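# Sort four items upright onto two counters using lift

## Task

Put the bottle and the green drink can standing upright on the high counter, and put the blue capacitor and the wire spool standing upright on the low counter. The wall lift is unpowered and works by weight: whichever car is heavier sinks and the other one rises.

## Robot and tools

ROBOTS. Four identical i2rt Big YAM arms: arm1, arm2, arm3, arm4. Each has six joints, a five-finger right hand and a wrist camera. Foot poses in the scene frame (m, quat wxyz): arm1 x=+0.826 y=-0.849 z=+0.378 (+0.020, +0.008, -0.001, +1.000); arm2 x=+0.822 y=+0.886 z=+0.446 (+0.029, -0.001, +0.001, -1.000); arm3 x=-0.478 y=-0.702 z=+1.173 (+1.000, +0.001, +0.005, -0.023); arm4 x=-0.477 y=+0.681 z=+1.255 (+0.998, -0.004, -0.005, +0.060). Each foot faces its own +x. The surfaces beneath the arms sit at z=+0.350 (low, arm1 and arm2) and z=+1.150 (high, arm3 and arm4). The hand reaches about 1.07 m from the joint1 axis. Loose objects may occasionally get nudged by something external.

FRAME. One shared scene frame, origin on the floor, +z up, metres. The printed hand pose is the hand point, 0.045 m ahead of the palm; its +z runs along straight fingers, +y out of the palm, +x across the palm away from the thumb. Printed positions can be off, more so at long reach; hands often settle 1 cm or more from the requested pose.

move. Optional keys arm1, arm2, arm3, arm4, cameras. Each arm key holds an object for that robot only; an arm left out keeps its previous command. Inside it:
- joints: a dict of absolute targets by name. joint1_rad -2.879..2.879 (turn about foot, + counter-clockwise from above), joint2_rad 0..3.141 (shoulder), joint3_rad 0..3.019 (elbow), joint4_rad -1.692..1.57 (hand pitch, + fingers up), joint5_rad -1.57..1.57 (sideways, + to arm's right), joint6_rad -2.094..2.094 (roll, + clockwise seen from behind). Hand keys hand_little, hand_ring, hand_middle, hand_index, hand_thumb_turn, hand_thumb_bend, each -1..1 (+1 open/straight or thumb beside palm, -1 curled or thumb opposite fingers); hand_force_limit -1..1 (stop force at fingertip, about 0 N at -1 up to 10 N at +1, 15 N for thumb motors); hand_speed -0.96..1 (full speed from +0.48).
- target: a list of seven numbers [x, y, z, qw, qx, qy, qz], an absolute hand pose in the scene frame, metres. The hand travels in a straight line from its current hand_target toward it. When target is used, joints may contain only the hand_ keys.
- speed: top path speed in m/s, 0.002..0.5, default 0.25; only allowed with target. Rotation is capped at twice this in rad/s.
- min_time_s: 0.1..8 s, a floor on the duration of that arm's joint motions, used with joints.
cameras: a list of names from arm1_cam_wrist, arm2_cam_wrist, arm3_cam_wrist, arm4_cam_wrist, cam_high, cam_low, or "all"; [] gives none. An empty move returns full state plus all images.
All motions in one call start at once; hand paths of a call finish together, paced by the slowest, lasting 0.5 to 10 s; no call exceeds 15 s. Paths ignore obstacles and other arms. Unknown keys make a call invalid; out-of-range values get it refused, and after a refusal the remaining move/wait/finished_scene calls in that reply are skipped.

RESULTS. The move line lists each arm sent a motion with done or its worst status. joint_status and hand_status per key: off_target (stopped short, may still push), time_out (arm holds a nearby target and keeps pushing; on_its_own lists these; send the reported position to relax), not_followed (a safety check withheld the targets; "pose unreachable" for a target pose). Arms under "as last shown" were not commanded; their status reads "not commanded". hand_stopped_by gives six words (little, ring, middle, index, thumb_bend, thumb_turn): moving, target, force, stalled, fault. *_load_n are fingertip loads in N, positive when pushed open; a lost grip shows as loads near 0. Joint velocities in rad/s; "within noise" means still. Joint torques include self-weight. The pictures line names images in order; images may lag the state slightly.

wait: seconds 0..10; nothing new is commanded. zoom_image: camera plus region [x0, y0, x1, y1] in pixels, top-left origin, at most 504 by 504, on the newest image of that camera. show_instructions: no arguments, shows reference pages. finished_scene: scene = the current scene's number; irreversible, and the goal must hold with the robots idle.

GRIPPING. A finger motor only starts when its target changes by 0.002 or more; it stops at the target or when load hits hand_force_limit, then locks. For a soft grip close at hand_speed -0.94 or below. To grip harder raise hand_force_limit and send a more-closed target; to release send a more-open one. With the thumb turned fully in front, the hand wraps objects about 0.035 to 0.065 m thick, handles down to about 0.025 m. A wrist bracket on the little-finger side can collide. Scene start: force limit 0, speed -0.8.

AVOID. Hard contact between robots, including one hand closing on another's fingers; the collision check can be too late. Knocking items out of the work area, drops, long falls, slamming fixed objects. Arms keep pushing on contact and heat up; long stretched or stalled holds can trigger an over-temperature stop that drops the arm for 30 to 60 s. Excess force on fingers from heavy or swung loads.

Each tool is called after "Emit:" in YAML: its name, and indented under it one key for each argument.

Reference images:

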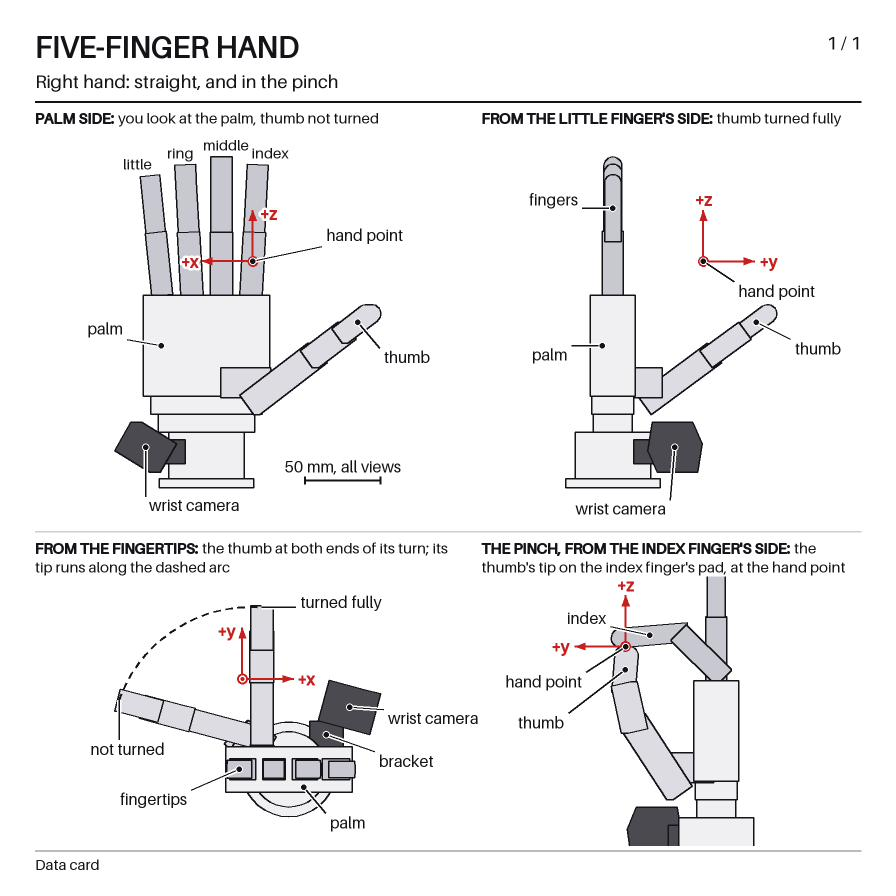

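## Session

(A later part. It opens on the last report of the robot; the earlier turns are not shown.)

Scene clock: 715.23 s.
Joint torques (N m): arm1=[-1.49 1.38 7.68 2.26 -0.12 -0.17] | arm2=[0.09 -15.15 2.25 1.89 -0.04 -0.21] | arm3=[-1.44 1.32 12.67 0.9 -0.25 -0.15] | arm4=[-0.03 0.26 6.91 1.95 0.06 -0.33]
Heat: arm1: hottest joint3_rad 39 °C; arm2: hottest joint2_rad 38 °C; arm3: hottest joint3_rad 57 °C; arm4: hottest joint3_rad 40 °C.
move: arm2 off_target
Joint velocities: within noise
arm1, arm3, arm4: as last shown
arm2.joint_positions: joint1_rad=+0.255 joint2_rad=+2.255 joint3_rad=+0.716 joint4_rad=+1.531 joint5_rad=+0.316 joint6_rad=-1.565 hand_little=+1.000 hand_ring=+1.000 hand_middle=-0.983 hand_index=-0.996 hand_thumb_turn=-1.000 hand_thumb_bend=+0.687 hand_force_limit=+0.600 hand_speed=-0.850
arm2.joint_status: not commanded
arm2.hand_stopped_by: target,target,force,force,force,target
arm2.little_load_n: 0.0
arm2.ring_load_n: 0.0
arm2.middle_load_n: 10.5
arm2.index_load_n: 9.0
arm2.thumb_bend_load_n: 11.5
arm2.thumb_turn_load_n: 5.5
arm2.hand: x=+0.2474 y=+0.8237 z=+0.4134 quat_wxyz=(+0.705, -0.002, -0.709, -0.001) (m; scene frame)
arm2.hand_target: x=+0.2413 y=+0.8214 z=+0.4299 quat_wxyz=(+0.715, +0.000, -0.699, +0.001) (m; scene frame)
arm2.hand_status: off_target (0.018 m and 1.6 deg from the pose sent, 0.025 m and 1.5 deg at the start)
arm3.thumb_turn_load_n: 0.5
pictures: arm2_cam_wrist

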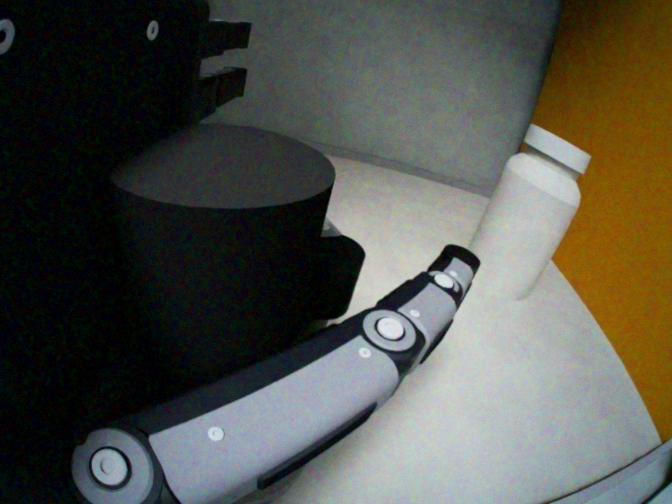

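Emit:
move:
  arm2: {"target": [0.2412, 0.8215, 0.45, 0.72, 0, -0.694, 0], "speed": 0.05}
  cameras: ["arm2_cam_wrist", "cam_low"]

Scene clock: 719.13 s.
Joint torques (N m): arm1=[-1.44 1.44 7.71 2.25 -0.12 -0.16] | arm2=[0.03 -14.62 2.51 1.89 -0.04 -0.25] | arm3=[-1.44 1.32 12.67 0.91 -0.25 -0.15] | arm4=[0.21 0.09 6.94 2.04 0.05 -0.33]
Heat: arm1: hottest joint3_rad 39 °C; arm2: hottest joint2_rad 37 °C; arm3: hottest joint3_rad 57 °C; arm4: hottest joint3_rad 40 °C.
move: arm2 off_target
Joint velocities: within noise
arm1, arm3, arm4: as last shown
arm2.joint_positions: joint1_rad=+0.255 joint2_rad=+2.196 joint3_rad=+0.699 joint4_rad=+1.508 joint5_rad=+0.317 joint6_rad=-1.568 hand_little=+1.000 hand_ring=+1.000 hand_middle=-0.983 hand_index=-0.996 hand_thumb_turn=-1.000 hand_thumb_bend=+0.687 hand_force_limit=+0.600 hand_speed=-0.850
arm2.joint_status: not commanded
arm2.hand_stopped_by: target,target,force,force,force,target
arm2.little_load_n: 0.0
arm2.ring_load_n: 0.0
arm2.middle_load_n: 10.5
arm2.index_load_n: 8.5
arm2.thumb_bend_load_n: 11.5
arm2.thumb_turn_load_n: 5.5
arm2.hand: x=+0.2464 y=+0.8239 z=+0.4356 quat_wxyz=(+0.711, -0.003, -0.703, +0.000) (m; scene frame)
arm2.hand_target: x=+0.2414 y=+0.8218 z=+0.4499 quat_wxyz=(+0.720, +0.000, -0.694, -0.001) (m; scene frame)
arm2.hand_status: off_target (0.015 m and 1.5 deg from the pose sent, 0.037 m and 2.4 deg at the start)
arm3.little_load_n: -0.5
arm3.thumb_turn_load_n: 0.0
pictures: arm2_cam_wrist, cam_low

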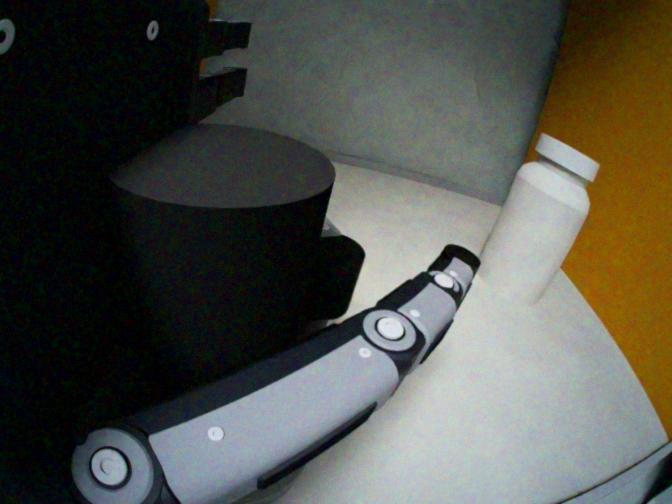

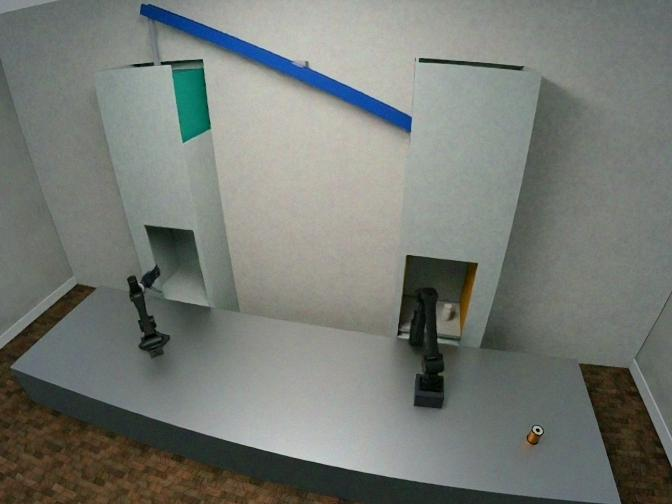

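Emit:
move:
  arm2: {"target": [0.2412, 0.8215, 0.51, 0.72, 0, -0.694, 0], "speed": 0.3}
  cameras: ["arm2_cam_wrist", "cam_low"]

Emit:
wait:
  seconds: 0.3
  cameras: ["arm2_cam_wrist", "cam_low"]

Emit:
wait:
  seconds: 1.0
  cameras: ["arm2_cam_wrist", "cam_low"]

Scene clock: 754.70 s.
Joint torques (N m): arm1=[-1.49 1.44 7.71 2.25 -0.12 -0.17] | arm2=[0.26 -13.8 4.22 2.02 0 -0.24] | arm3=[-1.44 1.32 12.67 0.91 -0.25 -0.15] | arm4=[-0.09 -0.03 6.84 1.96 0.06 -0.34]
Heat: arm1: hottest joint3_rad 39 °C; arm2: hottest joint2_rad 40 °C; arm3: hottest joint3_rad 58 °C; arm4: hottest joint3_rad 40 °C.
move: arm2 off_target
Joint velocities: within noise
arm1, arm3, arm4: as last shown
arm2.joint_positions: joint1_rad=+0.255 joint2_rad=+1.994 joint3_rad=+0.654 joint4_rad=+1.344 joint5_rad=+0.306 joint6_rad=-1.568 hand_little=+1.000 hand_ring=+1.000 hand_middle=-0.983 hand_index=-0.996 hand_thumb_turn=-1.000 hand_thumb_bend=+0.687 hand_force_limit=+0.600 hand_speed=-0.850
arm2.joint_status: not commanded
arm2.hand_stopped_by: target,target,force,force,force,target
arm2.little_load_n: 0.0
arm2.ring_load_n: 0.0
arm2.middle_load_n: 10.5
arm2.index_load_n: 8.5
arm2.thumb_bend_load_n: 11.5
arm2.thumb_turn_load_n: 6.0
arm2.hand: x=+0.2461 y=+0.8218 z=+0.4933 quat_wxyz=(+0.709, +0.001, -0.705, +0.003) (m; scene frame)
arm2.hand_target: x=+0.2408 y=+0.8198 z=+0.5100 quat_wxyz=(+0.720, +0.003, -0.694, +0.003) (m; scene frame)
arm2.hand_status: off_target (0.017 m and 1.8 deg from the pose sent, 0.075 m and 1.5 deg at the start)
arm3.little_load_n: 0.0
arm3.middle_load_n: -0.5
arm4.little_load_n: 0.5
arm4.thumb_turn_load_n: -0.5
pictures: arm2_cam_wrist, cam_low

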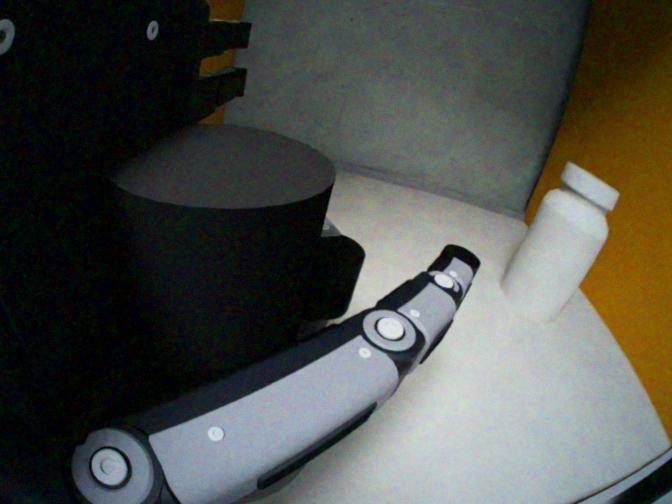

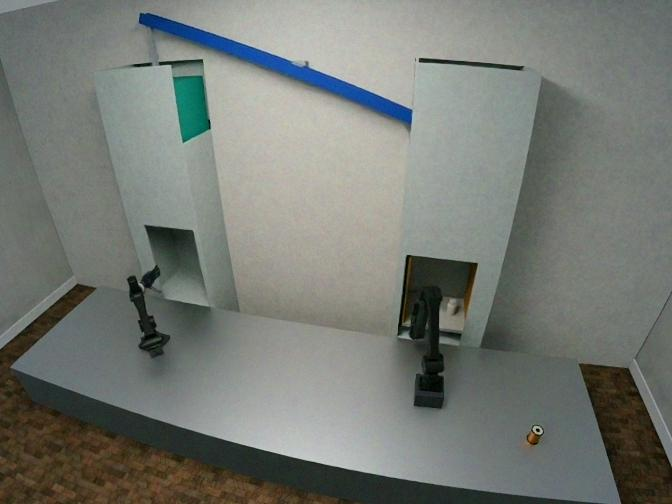

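Scene clock: 755.00 s.
Joint torques (N m): arm1=[-1.49 1.38 7.71 2.26 -0.12 -0.17] | arm2=[0.73 -12.51 4.31 1.88 0.02 -0.25] | arm3=[-1.49 1.32 12.67 0.91 -0.25 -0.15] | arm4=[-0.21 0.15 6.93 1.96 0.07 -0.35]
Heat: arm1: hottest joint3_rad 39 °C; arm2: hottest joint2_rad 40 °C; arm3: hottest joint3_rad 58 °C; arm4: hottest joint3_rad 40 °C.
Joint velocities: within noise
arm1.joint_positions: joint1_rad=+0.860 joint2_rad=+0.191 joint3_rad=+0.364 joint4_rad=-0.209 joint5_rad=+0.810 joint6_rad=-1.548 hand_little=+1.000 hand_ring=+1.000 hand_middle=+1.000 hand_index=+1.000 hand_thumb_turn=+1.000 hand_thumb_bend=+1.000 hand_force_limit=+0.000 hand_speed=-0.800
arm1.joint_status: not commanded
arm1.hand_stopped_by: target,target,target,target,target,target
arm1.little_load_n: 0.0
arm1.ring_load_n: 0.0
arm1.middle_load_n: 0.0
arm1.index_load_n: 0.0
arm1.thumb_bend_load_n: 0.0
arm1.thumb_turn_load_n: 0.0
arm1.hand: x=+0.5588 y=-0.8733 z=+0.6795 quat_wxyz=(-0.704, -0.005, +0.710, -0.002) (m; scene frame)
arm1.hand_target: x=+0.5584 y=-0.8708 z=+0.6799 quat_wxyz=(-0.708, -0.001, +0.706, -0.001) (m; scene frame)
arm1.hand_status: not commanded
arm2.joint_positions: joint1_rad=+0.255 joint2_rad=+1.982 joint3_rad=+0.653 joint4_rad=+1.344 joint5_rad=+0.316 joint6_rad=-1.573 hand_little=+1.000 hand_ring=+1.000 hand_middle=-0.983 hand_index=-0.996 hand_thumb_turn=-1.000 hand_thumb_bend=+0.687 hand_force_limit=+0.600 hand_speed=-0.850
arm2.joint_status: not commanded
arm2.hand_stopped_by: target,target,force,force,force,target
arm2.little_load_n: 0.0
arm2.ring_load_n: 0.0
arm2.middle_load_n: 10.5
arm2.index_load_n: 8.5
arm2.thumb_bend_load_n: 11.5
arm2.thumb_turn_load_n: 4.5
arm2.hand: x=+0.2459 y=+0.8235 z=+0.4999 quat_wxyz=(+0.713, -0.002, -0.701, -0.001) (m; scene frame)
arm2.hand_target: x=+0.2413 y=+0.8215 z=+0.5102 quat_wxyz=(+0.720, +0.001, -0.694, -0.001) (m; scene frame)
arm2.hand_status: off_target (0.011 m and 1.2 deg from the pose sent, 0.075 m and 1.5 deg at the start)
arm3.joint_positions: joint1_rad=-0.757 joint2_rad=+0.358 joint3_rad=+0.298 joint4_rad=+0.022 joint5_rad=-0.810 joint6_rad=-1.548 hand_little=+1.000 hand_ring=+1.000 hand_middle=+1.000 hand_index=+1.000 hand_thumb_turn=-1.000 hand_thumb_bend=+1.000 hand_force_limit=+0.200 hand_speed=-0.600
arm3.joint_status: not commanded
arm3.hand_stopped_by: target,target,target,target,target,target
arm3.little_load_n: 0.0
arm3.ring_load_n: -0.5
arm3.middle_load_n: 0.0
arm3.index_load_n: 0.0
arm3.thumb_bend_load_n: 0.0
arm3.thumb_turn_load_n: 0.5
arm3.hand: x=-0.1804 y=-0.8657 z=+1.4310 quat_wxyz=(-0.021, +0.720, -0.017, +0.694) (m; scene frame)
arm3.hand_target: x=-0.1810 y=-0.8687 z=+1.4692 quat_wxyz=(-0.001, +0.707, -0.001, +0.708) (m; scene frame)
arm3.hand_status: not commanded
arm4.joint_positions: joint1_rad=+1.245 joint2_rad=+0.900 joint3_rad=+0.307 joint4_rad=+0.517 joint5_rad=+1.372 joint6_rad=-1.487 hand_little=+1.000 hand_ring=+1.000 hand_middle=+1.000 hand_index=+1.000 hand_thumb_turn=+1.000 hand_thumb_bend=+1.000 hand_force_limit=+0.000 hand_speed=-0.800
arm4.joint_status: not commanded
arm4.hand_stopped_by: target,target,target,target,target,target
arm4.little_load_n: 0.0
arm4.ring_load_n: 0.0
arm4.middle_load_n: 0.0
arm4.index_load_n: 0.0
arm4.thumb_bend_load_n: 0.0
arm4.thumb_turn_load_n: 0.0
arm4.hand: x=-0.2389 y=+0.8462 z=+1.4724 quat_wxyz=(+0.002, +0.708, -0.004, +0.706) (m; scene frame)
arm4.hand_target: x=-0.2399 y=+0.8490 z=+1.4707 quat_wxyz=(+0.002, +0.708, +0.004, +0.706) (m; scene frame)
arm4.hand_status: not commanded
wait: 0.30 s; no rest
pictures: arm2_cam_wrist, cam_low

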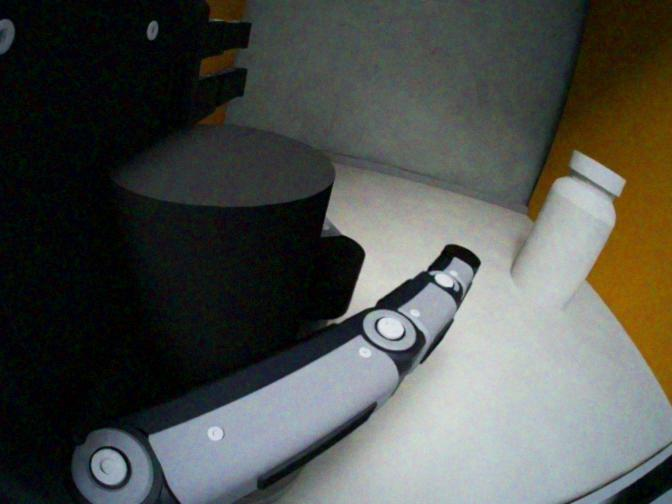

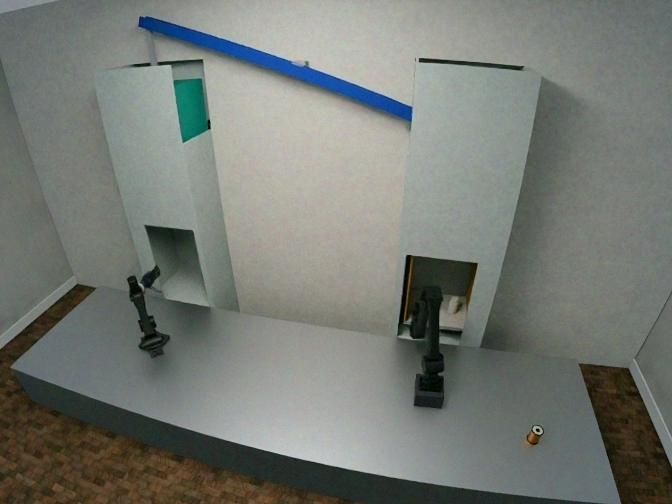

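Scene clock: 756.00 s.
Joint torques (N m): arm1=[-1.55 1.44 7.69 2.26 -0.12 -0.16] | arm2=[0.26 -12.86 4.34 2 0 -0.21] | arm3=[-1.44 1.32 12.67 0.91 -0.25 -0.15] | arm4=[0.03 0.03 6.89 1.98 0.06 -0.34]
Heat: arm1: hottest joint3_rad 39 °C; arm2: hottest joint2_rad 40 °C; arm3: hottest joint3_rad 58 °C; arm4: hottest joint3_rad 40 °C.
Joint velocities: within noise
arm1.joint_positions: joint1_rad=+0.860 joint2_rad=+0.191 joint3_rad=+0.364 joint4_rad=-0.209 joint5_rad=+0.810 joint6_rad=-1.548 hand_little=+1.000 hand_ring=+1.000 hand_middle=+1.000 hand_index=+1.000 hand_thumb_turn=+1.000 hand_thumb_bend=+1.000 hand_force_limit=+0.000 hand_speed=-0.800
arm1.joint_status: not commanded
arm1.hand_stopped_by: target,target,target,target,target,target
arm1.little_load_n: 0.0
arm1.ring_load_n: 0.0
arm1.middle_load_n: 0.0
arm1.index_load_n: 0.0
arm1.thumb_bend_load_n: 0.0
arm1.thumb_turn_load_n: 0.0
arm1.hand: x=+0.5588 y=-0.8733 z=+0.6795 quat_wxyz=(-0.704, -0.005, +0.710, -0.002) (m; scene frame)
arm1.hand_target: x=+0.5584 y=-0.8708 z=+0.6799 quat_wxyz=(-0.708, -0.001, +0.706, -0.001) (m; scene frame)
arm1.hand_status: not commanded
arm2.joint_positions: joint1_rad=+0.255 joint2_rad=+1.982 joint3_rad=+0.653 joint4_rad=+1.344 joint5_rad=+0.308 joint6_rad=-1.571 hand_little=+1.000 hand_ring=+1.000 hand_middle=-0.983 hand_index=-0.996 hand_thumb_turn=-1.000 hand_thumb_bend=+0.687 hand_force_limit=+0.600 hand_speed=-0.850
arm2.joint_status: not commanded
arm2.hand_stopped_by: target,target,force,force,force,target
arm2.little_load_n: 0.0
arm2.ring_load_n: 0.0
arm2.middle_load_n: 10.5
arm2.index_load_n: 8.5
arm2.thumb_bend_load_n: 11.5
arm2.thumb_turn_load_n: 5.5
arm2.hand: x=+0.2454 y=+0.8222 z=+0.4998 quat_wxyz=(+0.713, +0.000, -0.701, +0.002) (m; scene frame)
arm2.hand_target: x=+0.2409 y=+0.8200 z=+0.5101 quat_wxyz=(+0.720, +0.003, -0.694, +0.003) (m; scene frame)
arm2.hand_status: off_target (0.011 m and 1.2 deg from the pose sent, 0.075 m and 1.5 deg at the start)
arm3.joint_positions: joint1_rad=-0.757 joint2_rad=+0.358 joint3_rad=+0.298 joint4_rad=+0.022 joint5_rad=-0.810 joint6_rad=-1.548 hand_little=+1.000 hand_ring=+1.000 hand_middle=+1.000 hand_index=+1.000 hand_thumb_turn=-1.000 hand_thumb_bend=+1.000 hand_force_limit=+0.200 hand_speed=-0.600
arm3.joint_status: not commanded
arm3.hand_stopped_by: target,target,target,target,target,target
arm3.little_load_n: 0.0
arm3.ring_load_n: 0.0
arm3.middle_load_n: 0.0
arm3.index_load_n: 0.0
arm3.thumb_bend_load_n: 0.5
arm3.thumb_turn_load_n: 0.5
arm3.hand: x=-0.1804 y=-0.8657 z=+1.4310 quat_wxyz=(-0.021, +0.720, -0.017, +0.694) (m; scene frame)
arm3.hand_target: x=-0.1810 y=-0.8687 z=+1.4692 quat_wxyz=(-0.001, +0.707, -0.001, +0.708) (m; scene frame)
arm3.hand_status: not commanded
arm4.joint_positions: joint1_rad=+1.245 joint2_rad=+0.900 joint3_rad=+0.307 joint4_rad=+0.517 joint5_rad=+1.372 joint6_rad=-1.487 hand_little=+1.000 hand_ring=+1.000 hand_middle=+1.000 hand_index=+1.000 hand_thumb_turn=+1.000 hand_thumb_bend=+1.000 hand_force_limit=+0.000 hand_speed=-0.800
arm4.joint_status: not commanded
arm4.hand_stopped_by: target,target,target,target,target,target
arm4.little_load_n: 0.0
arm4.ring_load_n: 0.0
arm4.middle_load_n: 0.0
arm4.index_load_n: 0.0
arm4.thumb_bend_load_n: 0.0
arm4.thumb_turn_load_n: 0.5
arm4.hand: x=-0.2389 y=+0.8462 z=+1.4724 quat_wxyz=(+0.002, +0.708, -0.004, +0.706) (m; scene frame)
arm4.hand_target: x=-0.2399 y=+0.8490 z=+1.4707 quat_wxyz=(+0.002, +0.708, +0.004, +0.706) (m; scene frame)
arm4.hand_status: not commanded
wait: 1.00 s; at rest by 0.27 s
pictures: arm2_cam_wrist, cam_low

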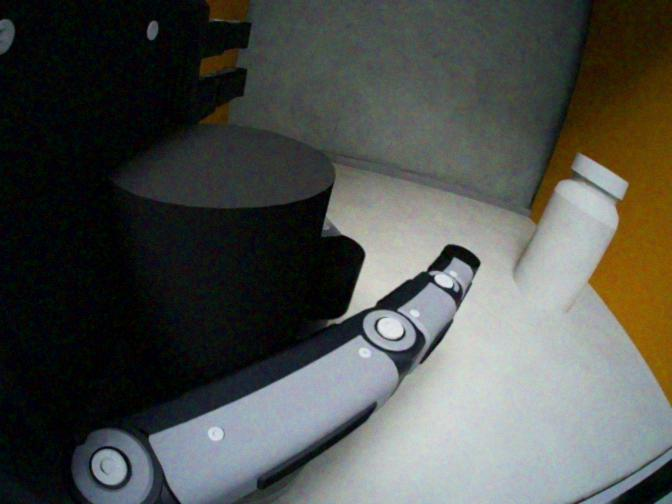

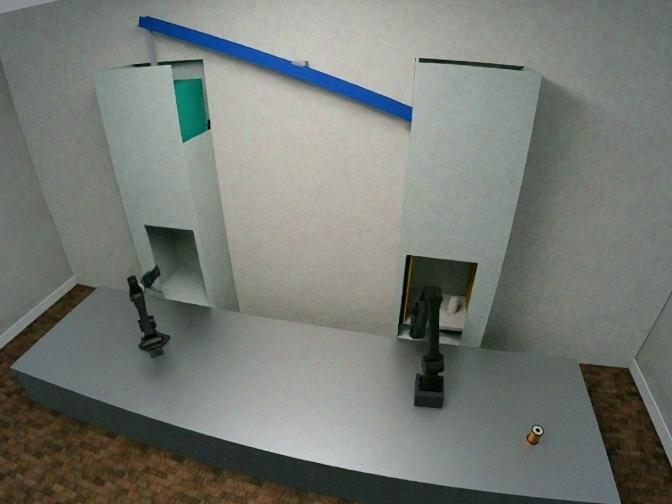

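Emit:
move:
  arm2: {"target": [0.2412, 0.8215, 0.398, 0.712, 0, -0.702, 0], "speed": 0.08}
  arm4: {"joints": {"joint1_rad": 0.24, "joint2_rad": 0.5, "joint3_rad": 1.1, "joint4_rad": -0.65, "joint5_rad": 0.0, "joint6_rad": -1.55, "hand_thumb_turn": -1, "hand_little": -1, "hand_ring": -1, "hand_middle": -1, "hand_index": -1, "hand_speed": -0.3}, "min_time_s": 2.5}
  arm3: {"joints": {"joint1_rad": -1.0, "joint2_rad": 0.5, "joint3_rad": 0.9, "joint4_rad": -0.6, "joint5_rad": 0.0, "joint6_rad": -1.55}, "min_time_s": 2.5}
  cameras: ["arm2_cam_wrist", "arm3_cam_wrist", "arm4_cam_wrist", "cam_low"]

Scene clock: 781.50 s.
Joint torques (N m): arm1=[-1.49 1.38 7.69 2.25 -0.12 -0.16] | arm2=[-0.03 -10.87 3.75 2.69 0.26 -0.06] | arm3=[-1.38 2.2 12.3 1.13 -0.03 -0.07] | arm4=[-1.44 2.67 11.6 1.46 -0.03 -0.37]
Heat: arm1: hottest joint3_rad 39 °C; arm2: hottest joint2_rad 39 °C; arm3: hottest joint3_rad 60 °C; arm4: hottest joint3_rad 41 °C.
move: arm2 off_target; arm3 done; arm4 done
Joint velocities: within noise
arm1: as last shown
arm2.joint_positions: joint1_rad=+0.257 joint2_rad=+2.281 joint3_rad=+0.726 joint4_rad=+1.534 joint5_rad=+0.320 joint6_rad=-1.579 hand_little=+1.000 hand_ring=+1.000 hand_middle=-0.983 hand_index=-0.996 hand_thumb_turn=-1.000 hand_thumb_bend=+0.687 hand_force_limit=+0.600 hand_speed=-0.850
arm2.joint_status: not commanded
arm2.hand_stopped_by: target,target,force,force,force,target
arm2.little_load_n: 0.0
arm2.ring_load_n: 0.0
arm2.middle_load_n: 10.0
arm2.index_load_n: 9.0
arm2.thumb_bend_load_n: 11.5
arm2.thumb_turn_load_n: 4.5
arm2.hand: x=+0.2479 y=+0.8240 z=+0.4034 quat_wxyz=(+0.701, +0.004, -0.713, -0.008) (m; scene frame)
arm2.hand_target: x=+0.2420 y=+0.8234 z=+0.3984 quat_wxyz=(+0.706, -0.002, -0.708, -0.006) (m; scene frame)
arm2.hand_status: off_target (0.009 m and 2.1 deg from the pose sent, 0.102 m and 0.3 deg at the start; a joint's target at an end of its range on 51 of 88 steps)
arm3.joint_positions: joint1_rad=-0.991 joint2_rad=+0.488 joint3_rad=+0.842 joint4_rad=-0.584 joint5_rad=-0.010 joint6_rad=-1.548 hand_little=+1.000 hand_ring=+1.000 hand_middle=+1.000 hand_index=+1.000 hand_thumb_turn=-1.000 hand_thumb_bend=+1.000 hand_force_limit=+0.200 hand_speed=-0.600
arm3.joint_status: all done
arm3.hand_stopped_by: target,target,target,target,target,target
arm3.little_load_n: 0.0
arm3.ring_load_n: 0.0
arm3.middle_load_n: 0.0
arm3.index_load_n: 0.0
arm3.thumb_bend_load_n: 0.0
arm3.thumb_turn_load_n: 0.0
arm3.hand: x=-0.3553 y=-1.0186 z=+1.5787 quat_wxyz=(+0.300, +0.680, -0.393, +0.541) (m; scene frame)
arm3.hand_target: x=-0.3585 y=-1.0190 z=+1.6061 quat_wxyz=(+0.309, +0.671, -0.391, +0.549) (m; scene frame)
arm3.hand_status: not commanded
arm4.joint_positions: joint1_rad=+0.248 joint2_rad=+0.502 joint3_rad=+1.054 joint4_rad=-0.639 joint5_rad=+0.002 joint6_rad=-1.533 hand_little=-1.000 hand_ring=-1.000 hand_middle=-1.000 hand_index=-1.000 hand_thumb_turn=-1.000 hand_thumb_bend=+1.000 hand_force_limit=+0.000 hand_speed=-0.300
arm4.joint_status: all done
arm4.hand_stopped_by: target,target,target,target,target,target
arm4.little_load_n: 0.0
arm4.ring_load_n: 0.5
arm4.middle_load_n: 0.0
arm4.index_load_n: 0.5
arm4.thumb_bend_load_n: 0.0
arm4.thumb_turn_load_n: 0.5
arm4.hand: x=-0.1703 y=+0.7407 z=+1.7740 quat_wxyz=(-0.132, +0.724, +0.123, +0.665) (m; scene frame)
arm4.hand_target: x=-0.1780 y=+0.7357 z=+1.7995 quat_wxyz=(-0.128, +0.711, +0.125, +0.680) (m; scene frame)
arm4.hand_status: not commanded
pictures: arm2_cam_wrist, arm3_cam_wrist, arm4_cam_wrist, cam_low

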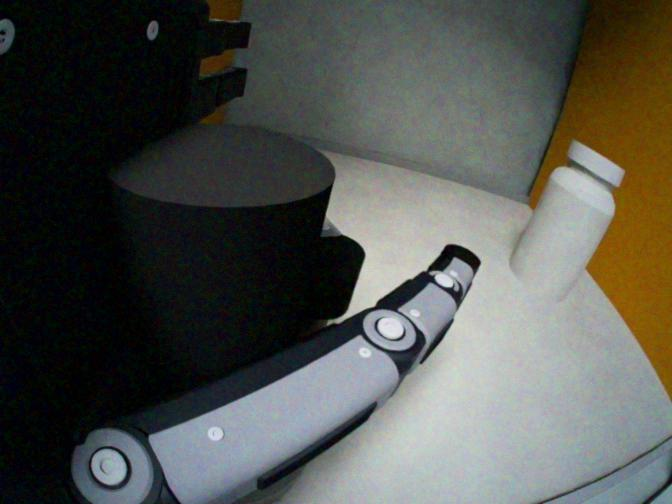

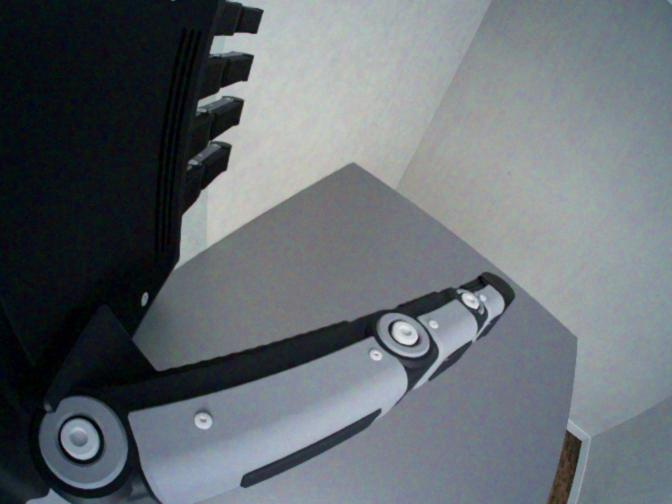

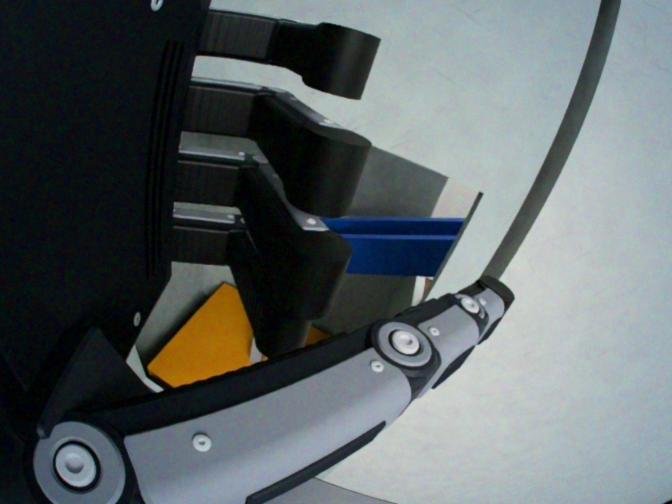

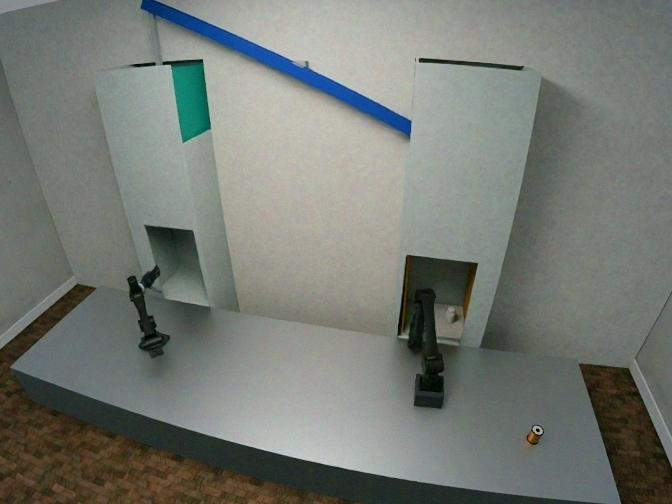

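Emit:
move:
  arm4: {"target": [-0.06, 0.83, 1.42, 0, 0.8191, 0, 0.5736], "speed": 0.2}

Emit:
move:
  arm4: {"target": [0.04, 0.83, 1.24, 0, 0.8191, 0, 0.5736], "speed": 0.15}
  cameras: ["arm4_cam_wrist", "cam_high", "arm2_cam_wrist"]

Scene clock: 796.47 s.
Joint torques (N m): arm1=[-1.49 1.38 7.71 2.25 -0.12 -0.17] | arm2=[-0.09 -10.93 3.74 2.67 0.25 -0.06] | arm3=[-1.38 2.26 12.29 1.13 -0.04 -0.07] | arm4=[-0.38 -4.25 8.01 2.47 0.49 -0.02]
Heat: arm1: hottest joint3_rad 39 °C; arm2: hottest joint2_rad 39 °C; arm3: hottest joint3_rad 61 °C; arm4: hottest joint3_rad 43 °C.
move: arm4 done
Joint velocities: within noise
arm1, arm2, arm3: as last shown
arm2.index_load_n: 8.5
arm3.thumb_turn_load_n: 0.5
arm4.joint_positions: joint1_rad=+0.572 joint2_rad=+1.170 joint3_rad=+0.578 joint4_rad=+0.121 joint5_rad=+0.640 joint6_rad=-1.295 hand_little=-1.000 hand_ring=-1.000 hand_middle=-1.000 hand_index=-1.000 hand_thumb_turn=-1.000 hand_thumb_bend=+1.000 hand_force_limit=+0.000 hand_speed=-0.300
arm4.joint_status: not commanded
arm4.hand_stopped_by: target,target,target,target,target,target
arm4.little_load_n: 0.0
arm4.ring_load_n: 0.0
arm4.middle_load_n: 0.0
arm4.index_load_n: 0.0
arm4.thumb_bend_load_n: 0.0
arm4.thumb_turn_load_n: 0.5
arm4.hand: x=-0.0629 y=+0.8240 z=+1.4193 quat_wxyz=(+0.009, +0.822, +0.008, +0.569) (m; scene frame)
arm4.hand_target: x=-0.0603 y=+0.8293 z=+1.4205 quat_wxyz=(+0.001, +0.819, +0.000, +0.574) (m; scene frame)
arm4.hand_status: done (0.007 m and 1.6 deg from the pose sent, 0.381 m and 25.7 deg at the start)
pictures: none

Scene clock: 798.67 s.
Joint torques (N m): arm1=[-1.49 1.38 7.69 2.28 -0.11 -0.17] | arm2=[-0.03 -10.87 3.73 2.67 0.26 -0.06] | arm3=[-1.38 2.26 12.3 1.13 -0.03 -0.07] | arm4=[-1.49 -9.82 5.98 2.55 0.13 -0.36]
Heat: arm1: hottest joint3_rad 39 °C; arm2: hottest joint2_rad 39 °C; arm3: hottest joint3_rad 61 °C; arm4: hottest joint3_rad 43 °C.
move: arm4 off_target
Joint velocities: within noise
arm1, arm2, arm3: as last shown
arm2.middle_load_n: 10.5
arm4.joint_positions: joint1_rad=+0.432 joint2_rad=+1.880 joint3_rad=+0.641 joint4_rad=+0.790 joint5_rad=+0.507 joint6_rad=-1.338 hand_little=-1.000 hand_ring=-1.000 hand_middle=-1.000 hand_index=-1.000 hand_thumb_turn=-1.000 hand_thumb_bend=+1.000 hand_force_limit=+0.000 hand_speed=-0.300
arm4.joint_status: not commanded
arm4.hand_stopped_by: target,target,target,target,target,target
arm4.little_load_n: 0.0
arm4.ring_load_n: 0.0
arm4.middle_load_n: 0.0
arm4.index_load_n: 0.0
arm4.thumb_bend_load_n: 0.0
arm4.thumb_turn_load_n: 0.0
arm4.hand: x=+0.0256 y=+0.8260 z=+1.2343 quat_wxyz=(+0.002, +0.827, +0.000, +0.562) (m; scene frame)
arm4.hand_target: x=+0.0394 y=+0.8300 z=+1.2402 quat_wxyz=(+0.000, +0.819, +0.000, +0.573) (m; scene frame)
arm4.hand_status: off_target (0.016 m and 1.7 deg from the pose sent, 0.207 m and 1.6 deg at the start)
pictures: arm2_cam_wrist, arm4_cam_wrist, cam_high

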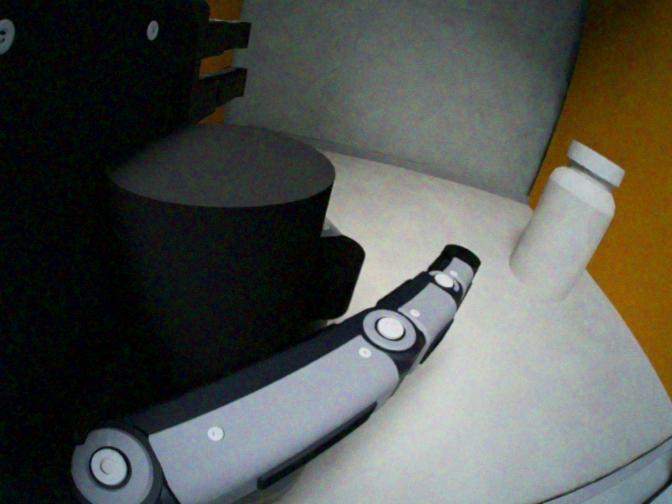

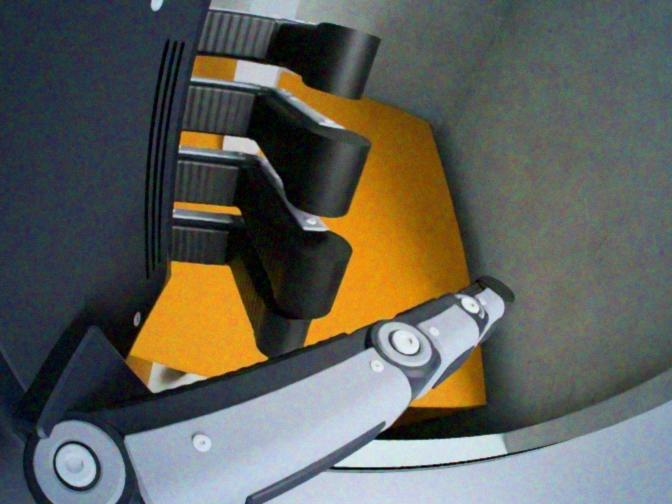

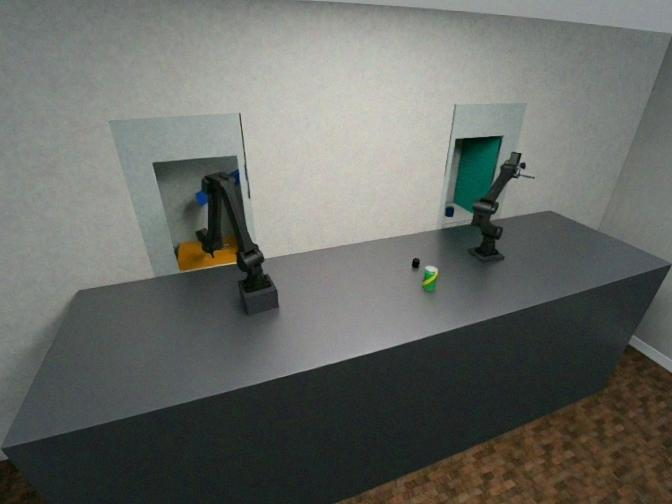

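Emit:
move:
  arm4: {"target": [0.055, 0.83, 1.18, 0, 0.8191, 0, 0.5736], "speed": 0.1}

Emit:
move:
  arm4: {"target": [0.055, 0.83, 1.16, 0, 0.8191, 0, 0.5736], "speed": 0.05}
  cameras: ["arm4_cam_wrist"]

Emit:
move:
  arm4: {"target": [0.055, 0.83, 1.14, 0, 0.8191, 0, 0.5736], "speed": 0.05}
  cameras: ["arm4_cam_wrist"]

Scene clock: 805.33 s.
Joint torques (N m): arm1=[-1.44 1.38 7.68 2.26 -0.12 -0.17] | arm2=[-0.03 -10.87 3.74 2.67 0.25 -0.07] | arm3=[-1.38 2.26 12.3 1.13 -0.03 -0.07] | arm4=[-1.73 -10.99 4.41 2.56 0.15 -0.33]
Heat: arm1: hottest joint3_rad 39 °C; arm2: hottest joint2_rad 38 °C; arm3: hottest joint3_rad 61 °C; arm4: hottest joint3_rad 43 °C.
move: arm4 off_target
Joint velocities: within noise
arm1, arm2, arm3: as last shown
arm2.middle_load_n: 10.0
arm3.ring_load_n: -0.5
arm4.joint_positions: joint1_rad=+0.415 joint2_rad=+2.089 joint3_rad=+0.710 joint4_rad=+0.939 joint5_rad=+0.492 joint6_rad=-1.347 hand_little=-1.000 hand_ring=-1.000 hand_middle=-1.000 hand_index=-1.000 hand_thumb_turn=-1.000 hand_thumb_bend=+1.000 hand_force_limit=+0.000 hand_speed=-0.300
arm4.joint_status: not commanded
arm4.hand_stopped_by: target,target,target,target,target,target
arm4.little_load_n: 0.0
arm4.ring_load_n: 0.0
arm4.middle_load_n: 0.0
arm4.index_load_n: -0.5
arm4.thumb_bend_load_n: 0.0
arm4.thumb_turn_load_n: 0.0
arm4.hand: x=+0.0435 y=+0.8282 z=+1.1773 quat_wxyz=(+0.001, +0.826, +0.000, +0.564) (m; scene frame)
arm4.hand_target: x=+0.0545 y=+0.8297 z=+1.1800 quat_wxyz=(+0.000, +0.819, +0.000, +0.573) (m; scene frame)
arm4.hand_status: off_target (0.012 m and 1.4 deg from the pose sent, 0.062 m and 1.7 deg at the start)
pictures: none

Scene clock: 806.43 s.
Joint torques (N m): arm1=[-1.55 1.38 7.72 2.26 -0.12 -0.16] | arm2=[-0.03 -10.93 3.73 2.67 0.25 -0.06] | arm3=[-1.38 2.26 12.29 1.13 -0.03 -0.07] | arm4=[-1.44 -11.4 3.93 2.51 0.14 -0.36]
Heat: arm1: hottest joint3_rad 39 °C; arm2: hottest joint2_rad 38 °C; arm3: hottest joint3_rad 61 °C; arm4: hottest joint3_rad 43 °C.
move: arm4 done
Joint velocities: within noise
arm1, arm2, arm3: as last shown
arm1.ring_load_n: 0.5
arm2.middle_load_n: 10.5
arm3.ring_load_n: 0.0
arm3.thumb_turn_load_n: 0.0
arm4.joint_positions: joint1_rad=+0.415 joint2_rad=+2.152 joint3_rad=+0.728 joint4_rad=+0.988 joint5_rad=+0.492 joint6_rad=-1.347 hand_little=-1.000 hand_ring=-1.000 hand_middle=-1.000 hand_index=-1.000 hand_thumb_turn=-1.000 hand_thumb_bend=+1.000 hand_force_limit=+0.000 hand_speed=-0.300
arm4.joint_status: not commanded
arm4.hand_stopped_by: target,target,target,target,target,target
arm4.little_load_n: 0.0
arm4.ring_load_n: 0.0
arm4.middle_load_n: 0.0
arm4.index_load_n: 0.0
arm4.thumb_bend_load_n: 0.0
arm4.thumb_turn_load_n: 0.0
arm4.hand: x=+0.0451 y=+0.8289 z=+1.1589 quat_wxyz=(+0.000, +0.825, -0.001, +0.565) (m; scene frame)
arm4.hand_target: x=+0.0548 y=+0.8299 z=+1.1602 quat_wxyz=(+0.000, +0.819, +0.000, +0.574) (m; scene frame)
arm4.hand_status: done (0.010 m and 1.2 deg from the pose sent, 0.021 m and 1.4 deg at the start)
pictures: arm4_cam_wrist

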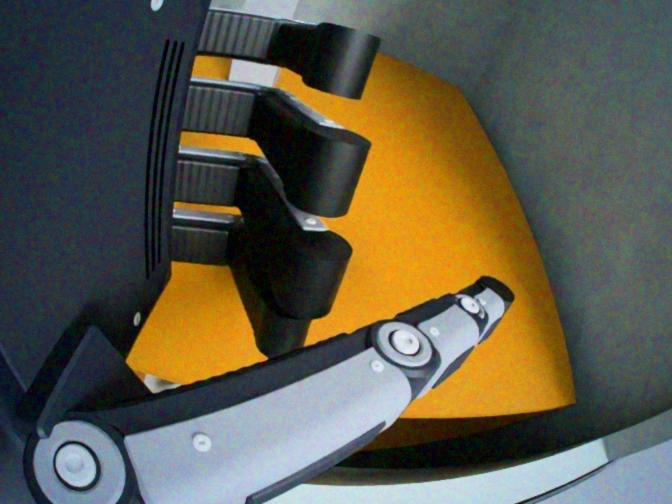

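Scene clock: 807.50 s.
Joint torques (N m): arm1=[-1.49 1.38 7.69 2.25 -0.13 -0.16] | arm2=[-0.09 -10.87 3.73 2.67 0.25 -0.06] | arm3=[-1.38 2.32 12.29 1.13 -0.03 -0.07] | arm4=[-1.73 -9.58 4.23 2.09 0.16 -0.28]
Heat: arm1: hottest joint3_rad 39 °C; arm2: hottest joint2_rad 38 °C; arm3: hottest joint3_rad 61 °C; arm4: hottest joint3_rad 43 °C.
move: arm4 off_target
Joint velocities: within noise
arm1, arm2, arm3: as last shown
arm1.ring_load_n: 0.0
arm2.thumb_bend_load_n: 12.0
arm2.thumb_turn_load_n: 4.0
arm4.joint_positions: joint1_rad=+0.416 joint2_rad=+2.195 joint3_rad=+0.738 joint4_rad=+1.046 joint5_rad=+0.498 joint6_rad=-1.361 hand_little=-1.000 hand_ring=-1.000 hand_middle=-1.000 hand_index=-1.000 hand_thumb_turn=-1.000 hand_thumb_bend=+1.000 hand_force_limit=+0.000 hand_speed=-0.300
arm4.joint_status: not commanded
arm4.hand_stopped_by: target,target,target,target,target,target
arm4.little_load_n: 0.0
arm4.ring_load_n: 0.0
arm4.middle_load_n: 0.0
arm4.index_load_n: -2.0
arm4.thumb_bend_load_n: 0.0
arm4.thumb_turn_load_n: 0.5
arm4.hand: x=+0.0473 y=+0.8294 z=+1.1514 quat_wxyz=(+0.001, +0.819, +0.000, +0.574) (m; scene frame)
arm4.hand_target: x=+0.0545 y=+0.8285 z=+1.1410 quat_wxyz=(+0.004, +0.819, +0.001, +0.574) (m; scene frame)
arm4.hand_status: off_target (0.014 m and 0.2 deg from the pose sent, 0.021 m and 1.2 deg at the start)
pictures: arm4_cam_wrist

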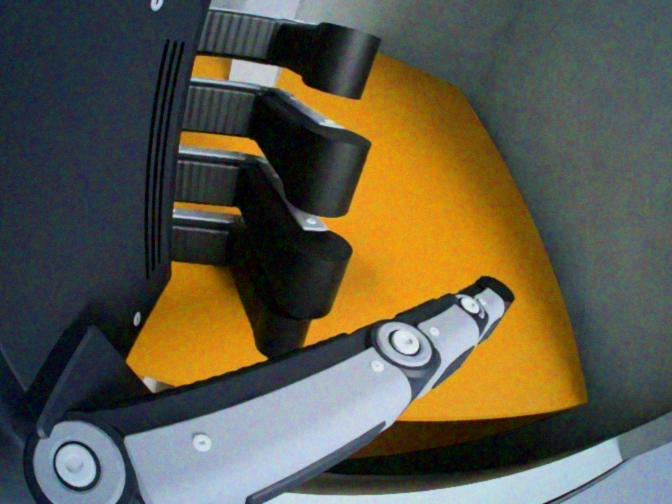

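Emit:
move:
  arm4: {"target": [0.055, 0.83, 1.11, 0, 0.8191, 0, 0.5736], "speed": 0.05}

Emit:
move:
  arm2: {"target": [0.2412, 0.8215, 0.45, 0.72, 0, -0.694, 0], "speed": 0.05}
  cameras: ["arm2_cam_wrist", "arm4_cam_wrist", "cam_low"]

Scene clock: 811.87 s.
Joint torques (N m): arm1=[-1.49 1.44 7.69 2.26 -0.12 -0.17] | arm2=[-0.03 -10.93 3.74 2.66 0.26 -0.06] | arm3=[-1.38 2.26 12.29 1.13 -0.03 -0.07] | arm4=[-1.73 -6.48 5.82 0.64 -0.61 0.02]
Heat: arm1: hottest joint3_rad 39 °C; arm2: hottest joint2_rad 38 °C; arm3: hottest joint3_rad 62 °C; arm4: hottest joint3_rad 43 °C.
move: arm4 off_target
Joint velocities: within noise
arm1, arm2, arm3: as last shown
arm1.middle_load_n: 0.5
arm2.hand_target: x=+0.2420 y=+0.8234 z=+0.3985 quat_wxyz=(+0.706, -0.002, -0.708, -0.006) (m; scene frame)
arm4.joint_positions: joint1_rad=+0.424 joint2_rad=+2.243 joint3_rad=+0.738 joint4_rad=+1.155 joint5_rad=+0.518 joint6_rad=-1.378 hand_little=-1.000 hand_ring=-1.000 hand_middle=-1.000 hand_index=-1.000 hand_thumb_turn=-1.000 hand_thumb_bend=+1.000 hand_force_limit=+0.000 hand_speed=-0.300
arm4.joint_status: not commanded
arm4.hand_stopped_by: target,target,target,target,target,target
arm4.little_load_n: 0.0
arm4.ring_load_n: 0.0
arm4.middle_load_n: 0.0
arm4.index_load_n: -6.0
arm4.thumb_bend_load_n: 0.0
arm4.thumb_turn_load_n: 0.5
arm4.hand: x=+0.0472 y=+0.8297 z=+1.1497 quat_wxyz=(-0.001, +0.802, -0.005, +0.597) (m; scene frame)
arm4.hand_target: x=+0.0524 y=+0.8292 z=+1.1140 quat_wxyz=(-0.002, +0.817, -0.003, +0.577) (m; scene frame)
arm4.hand_status: off_target (0.040 m and 3.4 deg from the pose sent, 0.042 m and 0.2 deg at the start)
pictures: none

Scene clock: 813.57 s.
Joint torques (N m): arm1=[-1.49 1.44 7.69 2.26 -0.12 -0.16] | arm2=[-0.03 -15.38 2.58 2.02 -0.04 -0.13] | arm3=[-1.38 2.26 12.29 1.13 -0.03 -0.07] | arm4=[-2.14 -6.53 5.79 0.62 -0.61 0.01]
Heat: arm1: hottest joint3_rad 39 °C; arm2: hottest joint2_rad 38 °C; arm3: hottest joint3_rad 62 °C; arm4: hottest joint3_rad 43 °C.
move: arm2 off_target
Joint velocities: within noise
arm1.joint_positions: joint1_rad=+0.860 joint2_rad=+0.191 joint3_rad=+0.364 joint4_rad=-0.209 joint5_rad=+0.810 joint6_rad=-1.548 hand_little=+1.000 hand_ring=+1.000 hand_middle=+1.000 hand_index=+1.000 hand_thumb_turn=+1.000 hand_thumb_bend=+1.000 hand_force_limit=+0.000 hand_speed=-0.800
arm1.joint_status: not commanded
arm1.hand_stopped_by: target,target,target,target,target,target
arm1.little_load_n: -0.5
arm1.ring_load_n: 0.0
arm1.middle_load_n: 0.0
arm1.index_load_n: 0.0
arm1.thumb_bend_load_n: 0.0
arm1.thumb_turn_load_n: 0.0
arm1.hand: x=+0.5588 y=-0.8733 z=+0.6795 quat_wxyz=(-0.704, -0.005, +0.710, -0.002) (m; scene frame)
arm1.hand_target: x=+0.5584 y=-0.8708 z=+0.6799 quat_wxyz=(-0.708, -0.001, +0.706, -0.001) (m; scene frame)
arm1.hand_status: not commanded
arm2.joint_positions: joint1_rad=+0.257 joint2_rad=+2.207 joint3_rad=+0.699 joint4_rad=+1.505 joint5_rad=+0.308 joint6_rad=-1.571 hand_little=+1.000 hand_ring=+1.000 hand_middle=-0.983 hand_index=-0.996 hand_thumb_turn=-1.000 hand_thumb_bend=+0.687 hand_force_limit=+0.600 hand_speed=-0.850
arm2.joint_status: not commanded
arm2.hand_stopped_by: target,target,force,force,force,target
arm2.little_load_n: 0.0
arm2.ring_load_n: 0.0
arm2.middle_load_n: 10.0
arm2.index_load_n: 9.0
arm2.thumb_bend_load_n: 11.5
arm2.thumb_turn_load_n: 6.0
arm2.hand: x=+0.2477 y=+0.8215 z=+0.4293 quat_wxyz=(+0.707, +0.003, -0.707, +0.001) (m; scene frame)
arm2.hand_target: x=+0.2409 y=+0.8197 z=+0.4492 quat_wxyz=(+0.720, +0.000, -0.694, +0.006) (m; scene frame)
arm2.hand_status: off_target (0.022 m and 2.2 deg from the pose sent, 0.047 m and 3.3 deg at the start)
arm3, arm4: as last shown
arm3.thumb_turn_load_n: 0.5
arm4.joint_positions: joint1_rad=+0.424 joint2_rad=+2.243 joint3_rad=+0.738 joint4_rad=+1.157 joint5_rad=+0.518 joint6_rad=-1.378 hand_little=-1.000 hand_ring=-1.000 hand_middle=-1.000 hand_index=-1.000 hand_thumb_turn=-1.000 hand_thumb_bend=+1.000 hand_force_limit=+0.000 hand_speed=-0.300
arm4.index_load_n: -5.5
arm4.hand: x=+0.0474 y=+0.8298 z=+1.1500 quat_wxyz=(-0.002, +0.802, -0.005, +0.598) (m; scene frame)
arm4.hand_target: x=+0.0526 y=+0.8293 z=+1.1144 quat_wxyz=(-0.002, +0.816, -0.003, +0.578) (m; scene frame)
pictures: arm2_cam_wrist, arm4_cam_wrist, cam_low

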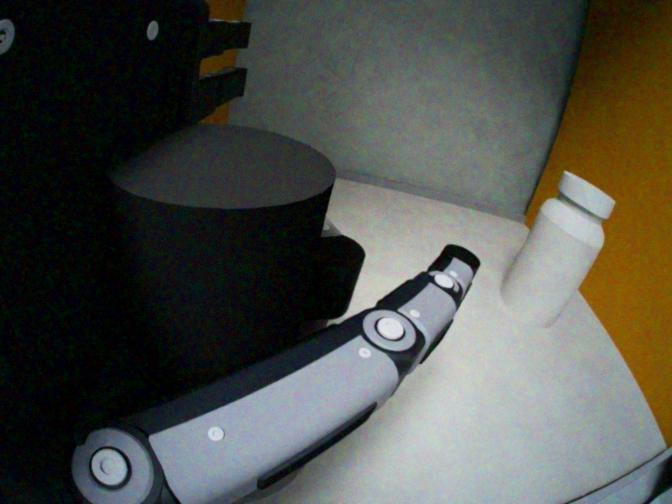

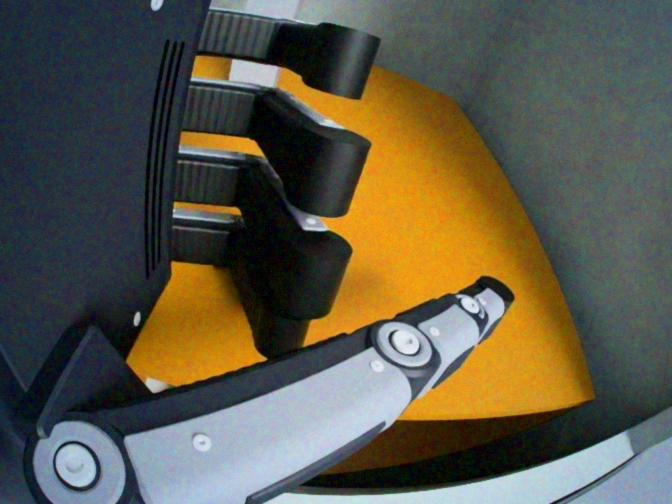

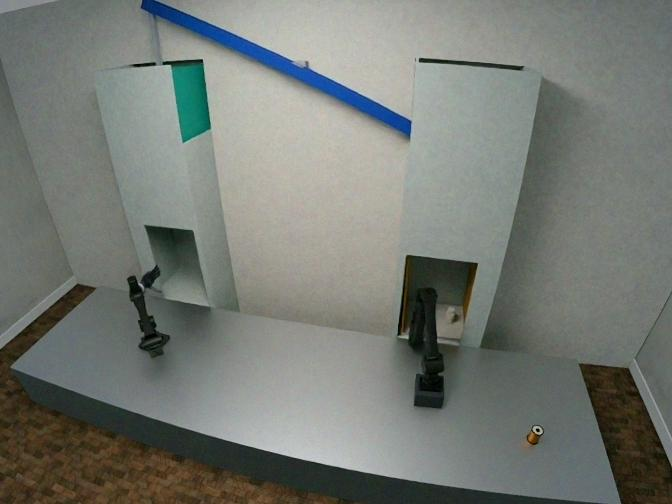

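Emit:
move:
  arm2: {"target": [0.45, 0.80, 0.52, 0.7071, 0, -0.7071, 0], "speed": 0.15}
  cameras: ["arm2_cam_wrist", "cam_low"]

Scene clock: 821.73 s.
Joint torques (N m): arm1=[-1.49 1.44 7.69 2.25 -0.12 -0.17] | arm2=[0.79 -8.29 1.42 3.4 0.44 -0.17] | arm3=[-1.44 2.26 12.3 1.13 -0.03 -0.07] | arm4=[-1.9 -6.3 5.82 0.66 -0.6 0.01]
Heat: arm1: hottest joint3_rad 40 °C; arm2: hottest joint2_rad 39 °C; arm3: hottest joint3_rad 62 °C; arm4: hottest joint3_rad 42 °C.
move: arm2 off_target
Joint velocities: within noise
arm1, arm4: as last shown
arm1.little_load_n: 0.0
arm2.joint_positions: joint1_rad=+0.622 joint2_rad=+1.778 joint3_rad=+0.179 joint4_rad=+1.510 joint5_rad=+0.682 joint6_rad=-1.551 hand_little=+1.000 hand_ring=+1.000 hand_middle=-0.983 hand_index=-0.996 hand_thumb_turn=-1.000 hand_thumb_bend=+0.687 hand_force_limit=+0.600 hand_speed=-0.850
arm2.joint_status: not commanded
arm2.hand_stopped_by: target,target,force,force,force,target
arm2.little_load_n: 0.0
arm2.ring_load_n: 0.0
arm2.middle_load_n: 11.0
arm2.index_load_n: 9.0
arm2.thumb_bend_load_n: 11.5
arm2.thumb_turn_load_n: 6.0
arm2.hand: x=+0.4521 y=+0.8041 z=+0.5036 quat_wxyz=(+0.683, +0.012, -0.730, -0.015) (m; scene frame)
arm2.hand_target: x=+0.4499 y=+0.8002 z=+0.5202 quat_wxyz=(+0.702, -0.001, -0.712, -0.001) (m; scene frame)
arm2.hand_status: off_target (0.017 m and 4.4 deg from the pose sent, 0.223 m and 0.4 deg at the start; a joint's target at an end of its range on 58 of 68 steps)
arm3.joint_positions: joint1_rad=-0.991 joint2_rad=+0.488 joint3_rad=+0.842 joint4_rad=-0.584 joint5_rad=-0.010 joint6_rad=-1.548 hand_little=+1.000 hand_ring=+1.000 hand_middle=+1.000 hand_index=+1.000 hand_thumb_turn=-1.000 hand_thumb_bend=+1.000 hand_force_limit=+0.200 hand_speed=-0.600
arm3.joint_status: not commanded
arm3.hand_stopped_by: target,target,target,target,target,target
arm3.little_load_n: 0.0
arm3.ring_load_n: 0.0
arm3.middle_load_n: 0.0
arm3.index_load_n: 0.0
arm3.thumb_bend_load_n: 0.0
arm3.thumb_turn_load_n: 0.5
arm3.hand: x=-0.3553 y=-1.0186 z=+1.5787 quat_wxyz=(+0.300, +0.680, -0.393, +0.541) (m; scene frame)
arm3.hand_target: x=-0.3585 y=-1.0190 z=+1.6061 quat_wxyz=(+0.309, +0.671, -0.391, +0.549) (m; scene frame)
arm3.hand_status: not commanded
pictures: arm2_cam_wrist, cam_low

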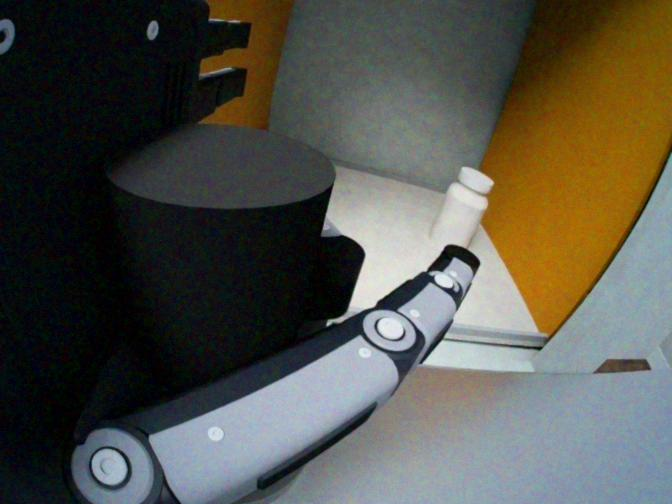

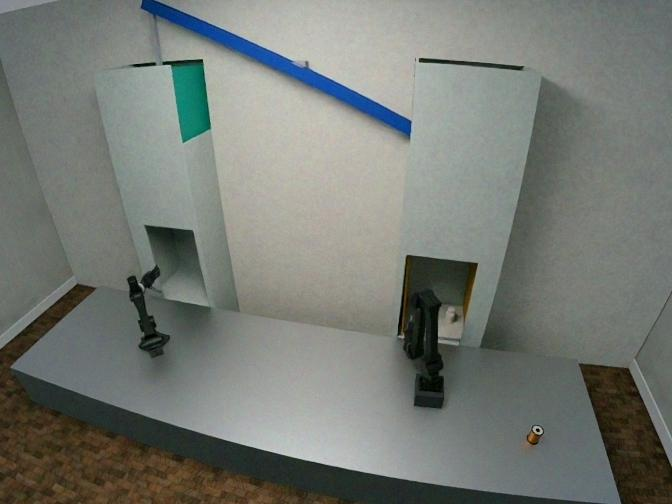

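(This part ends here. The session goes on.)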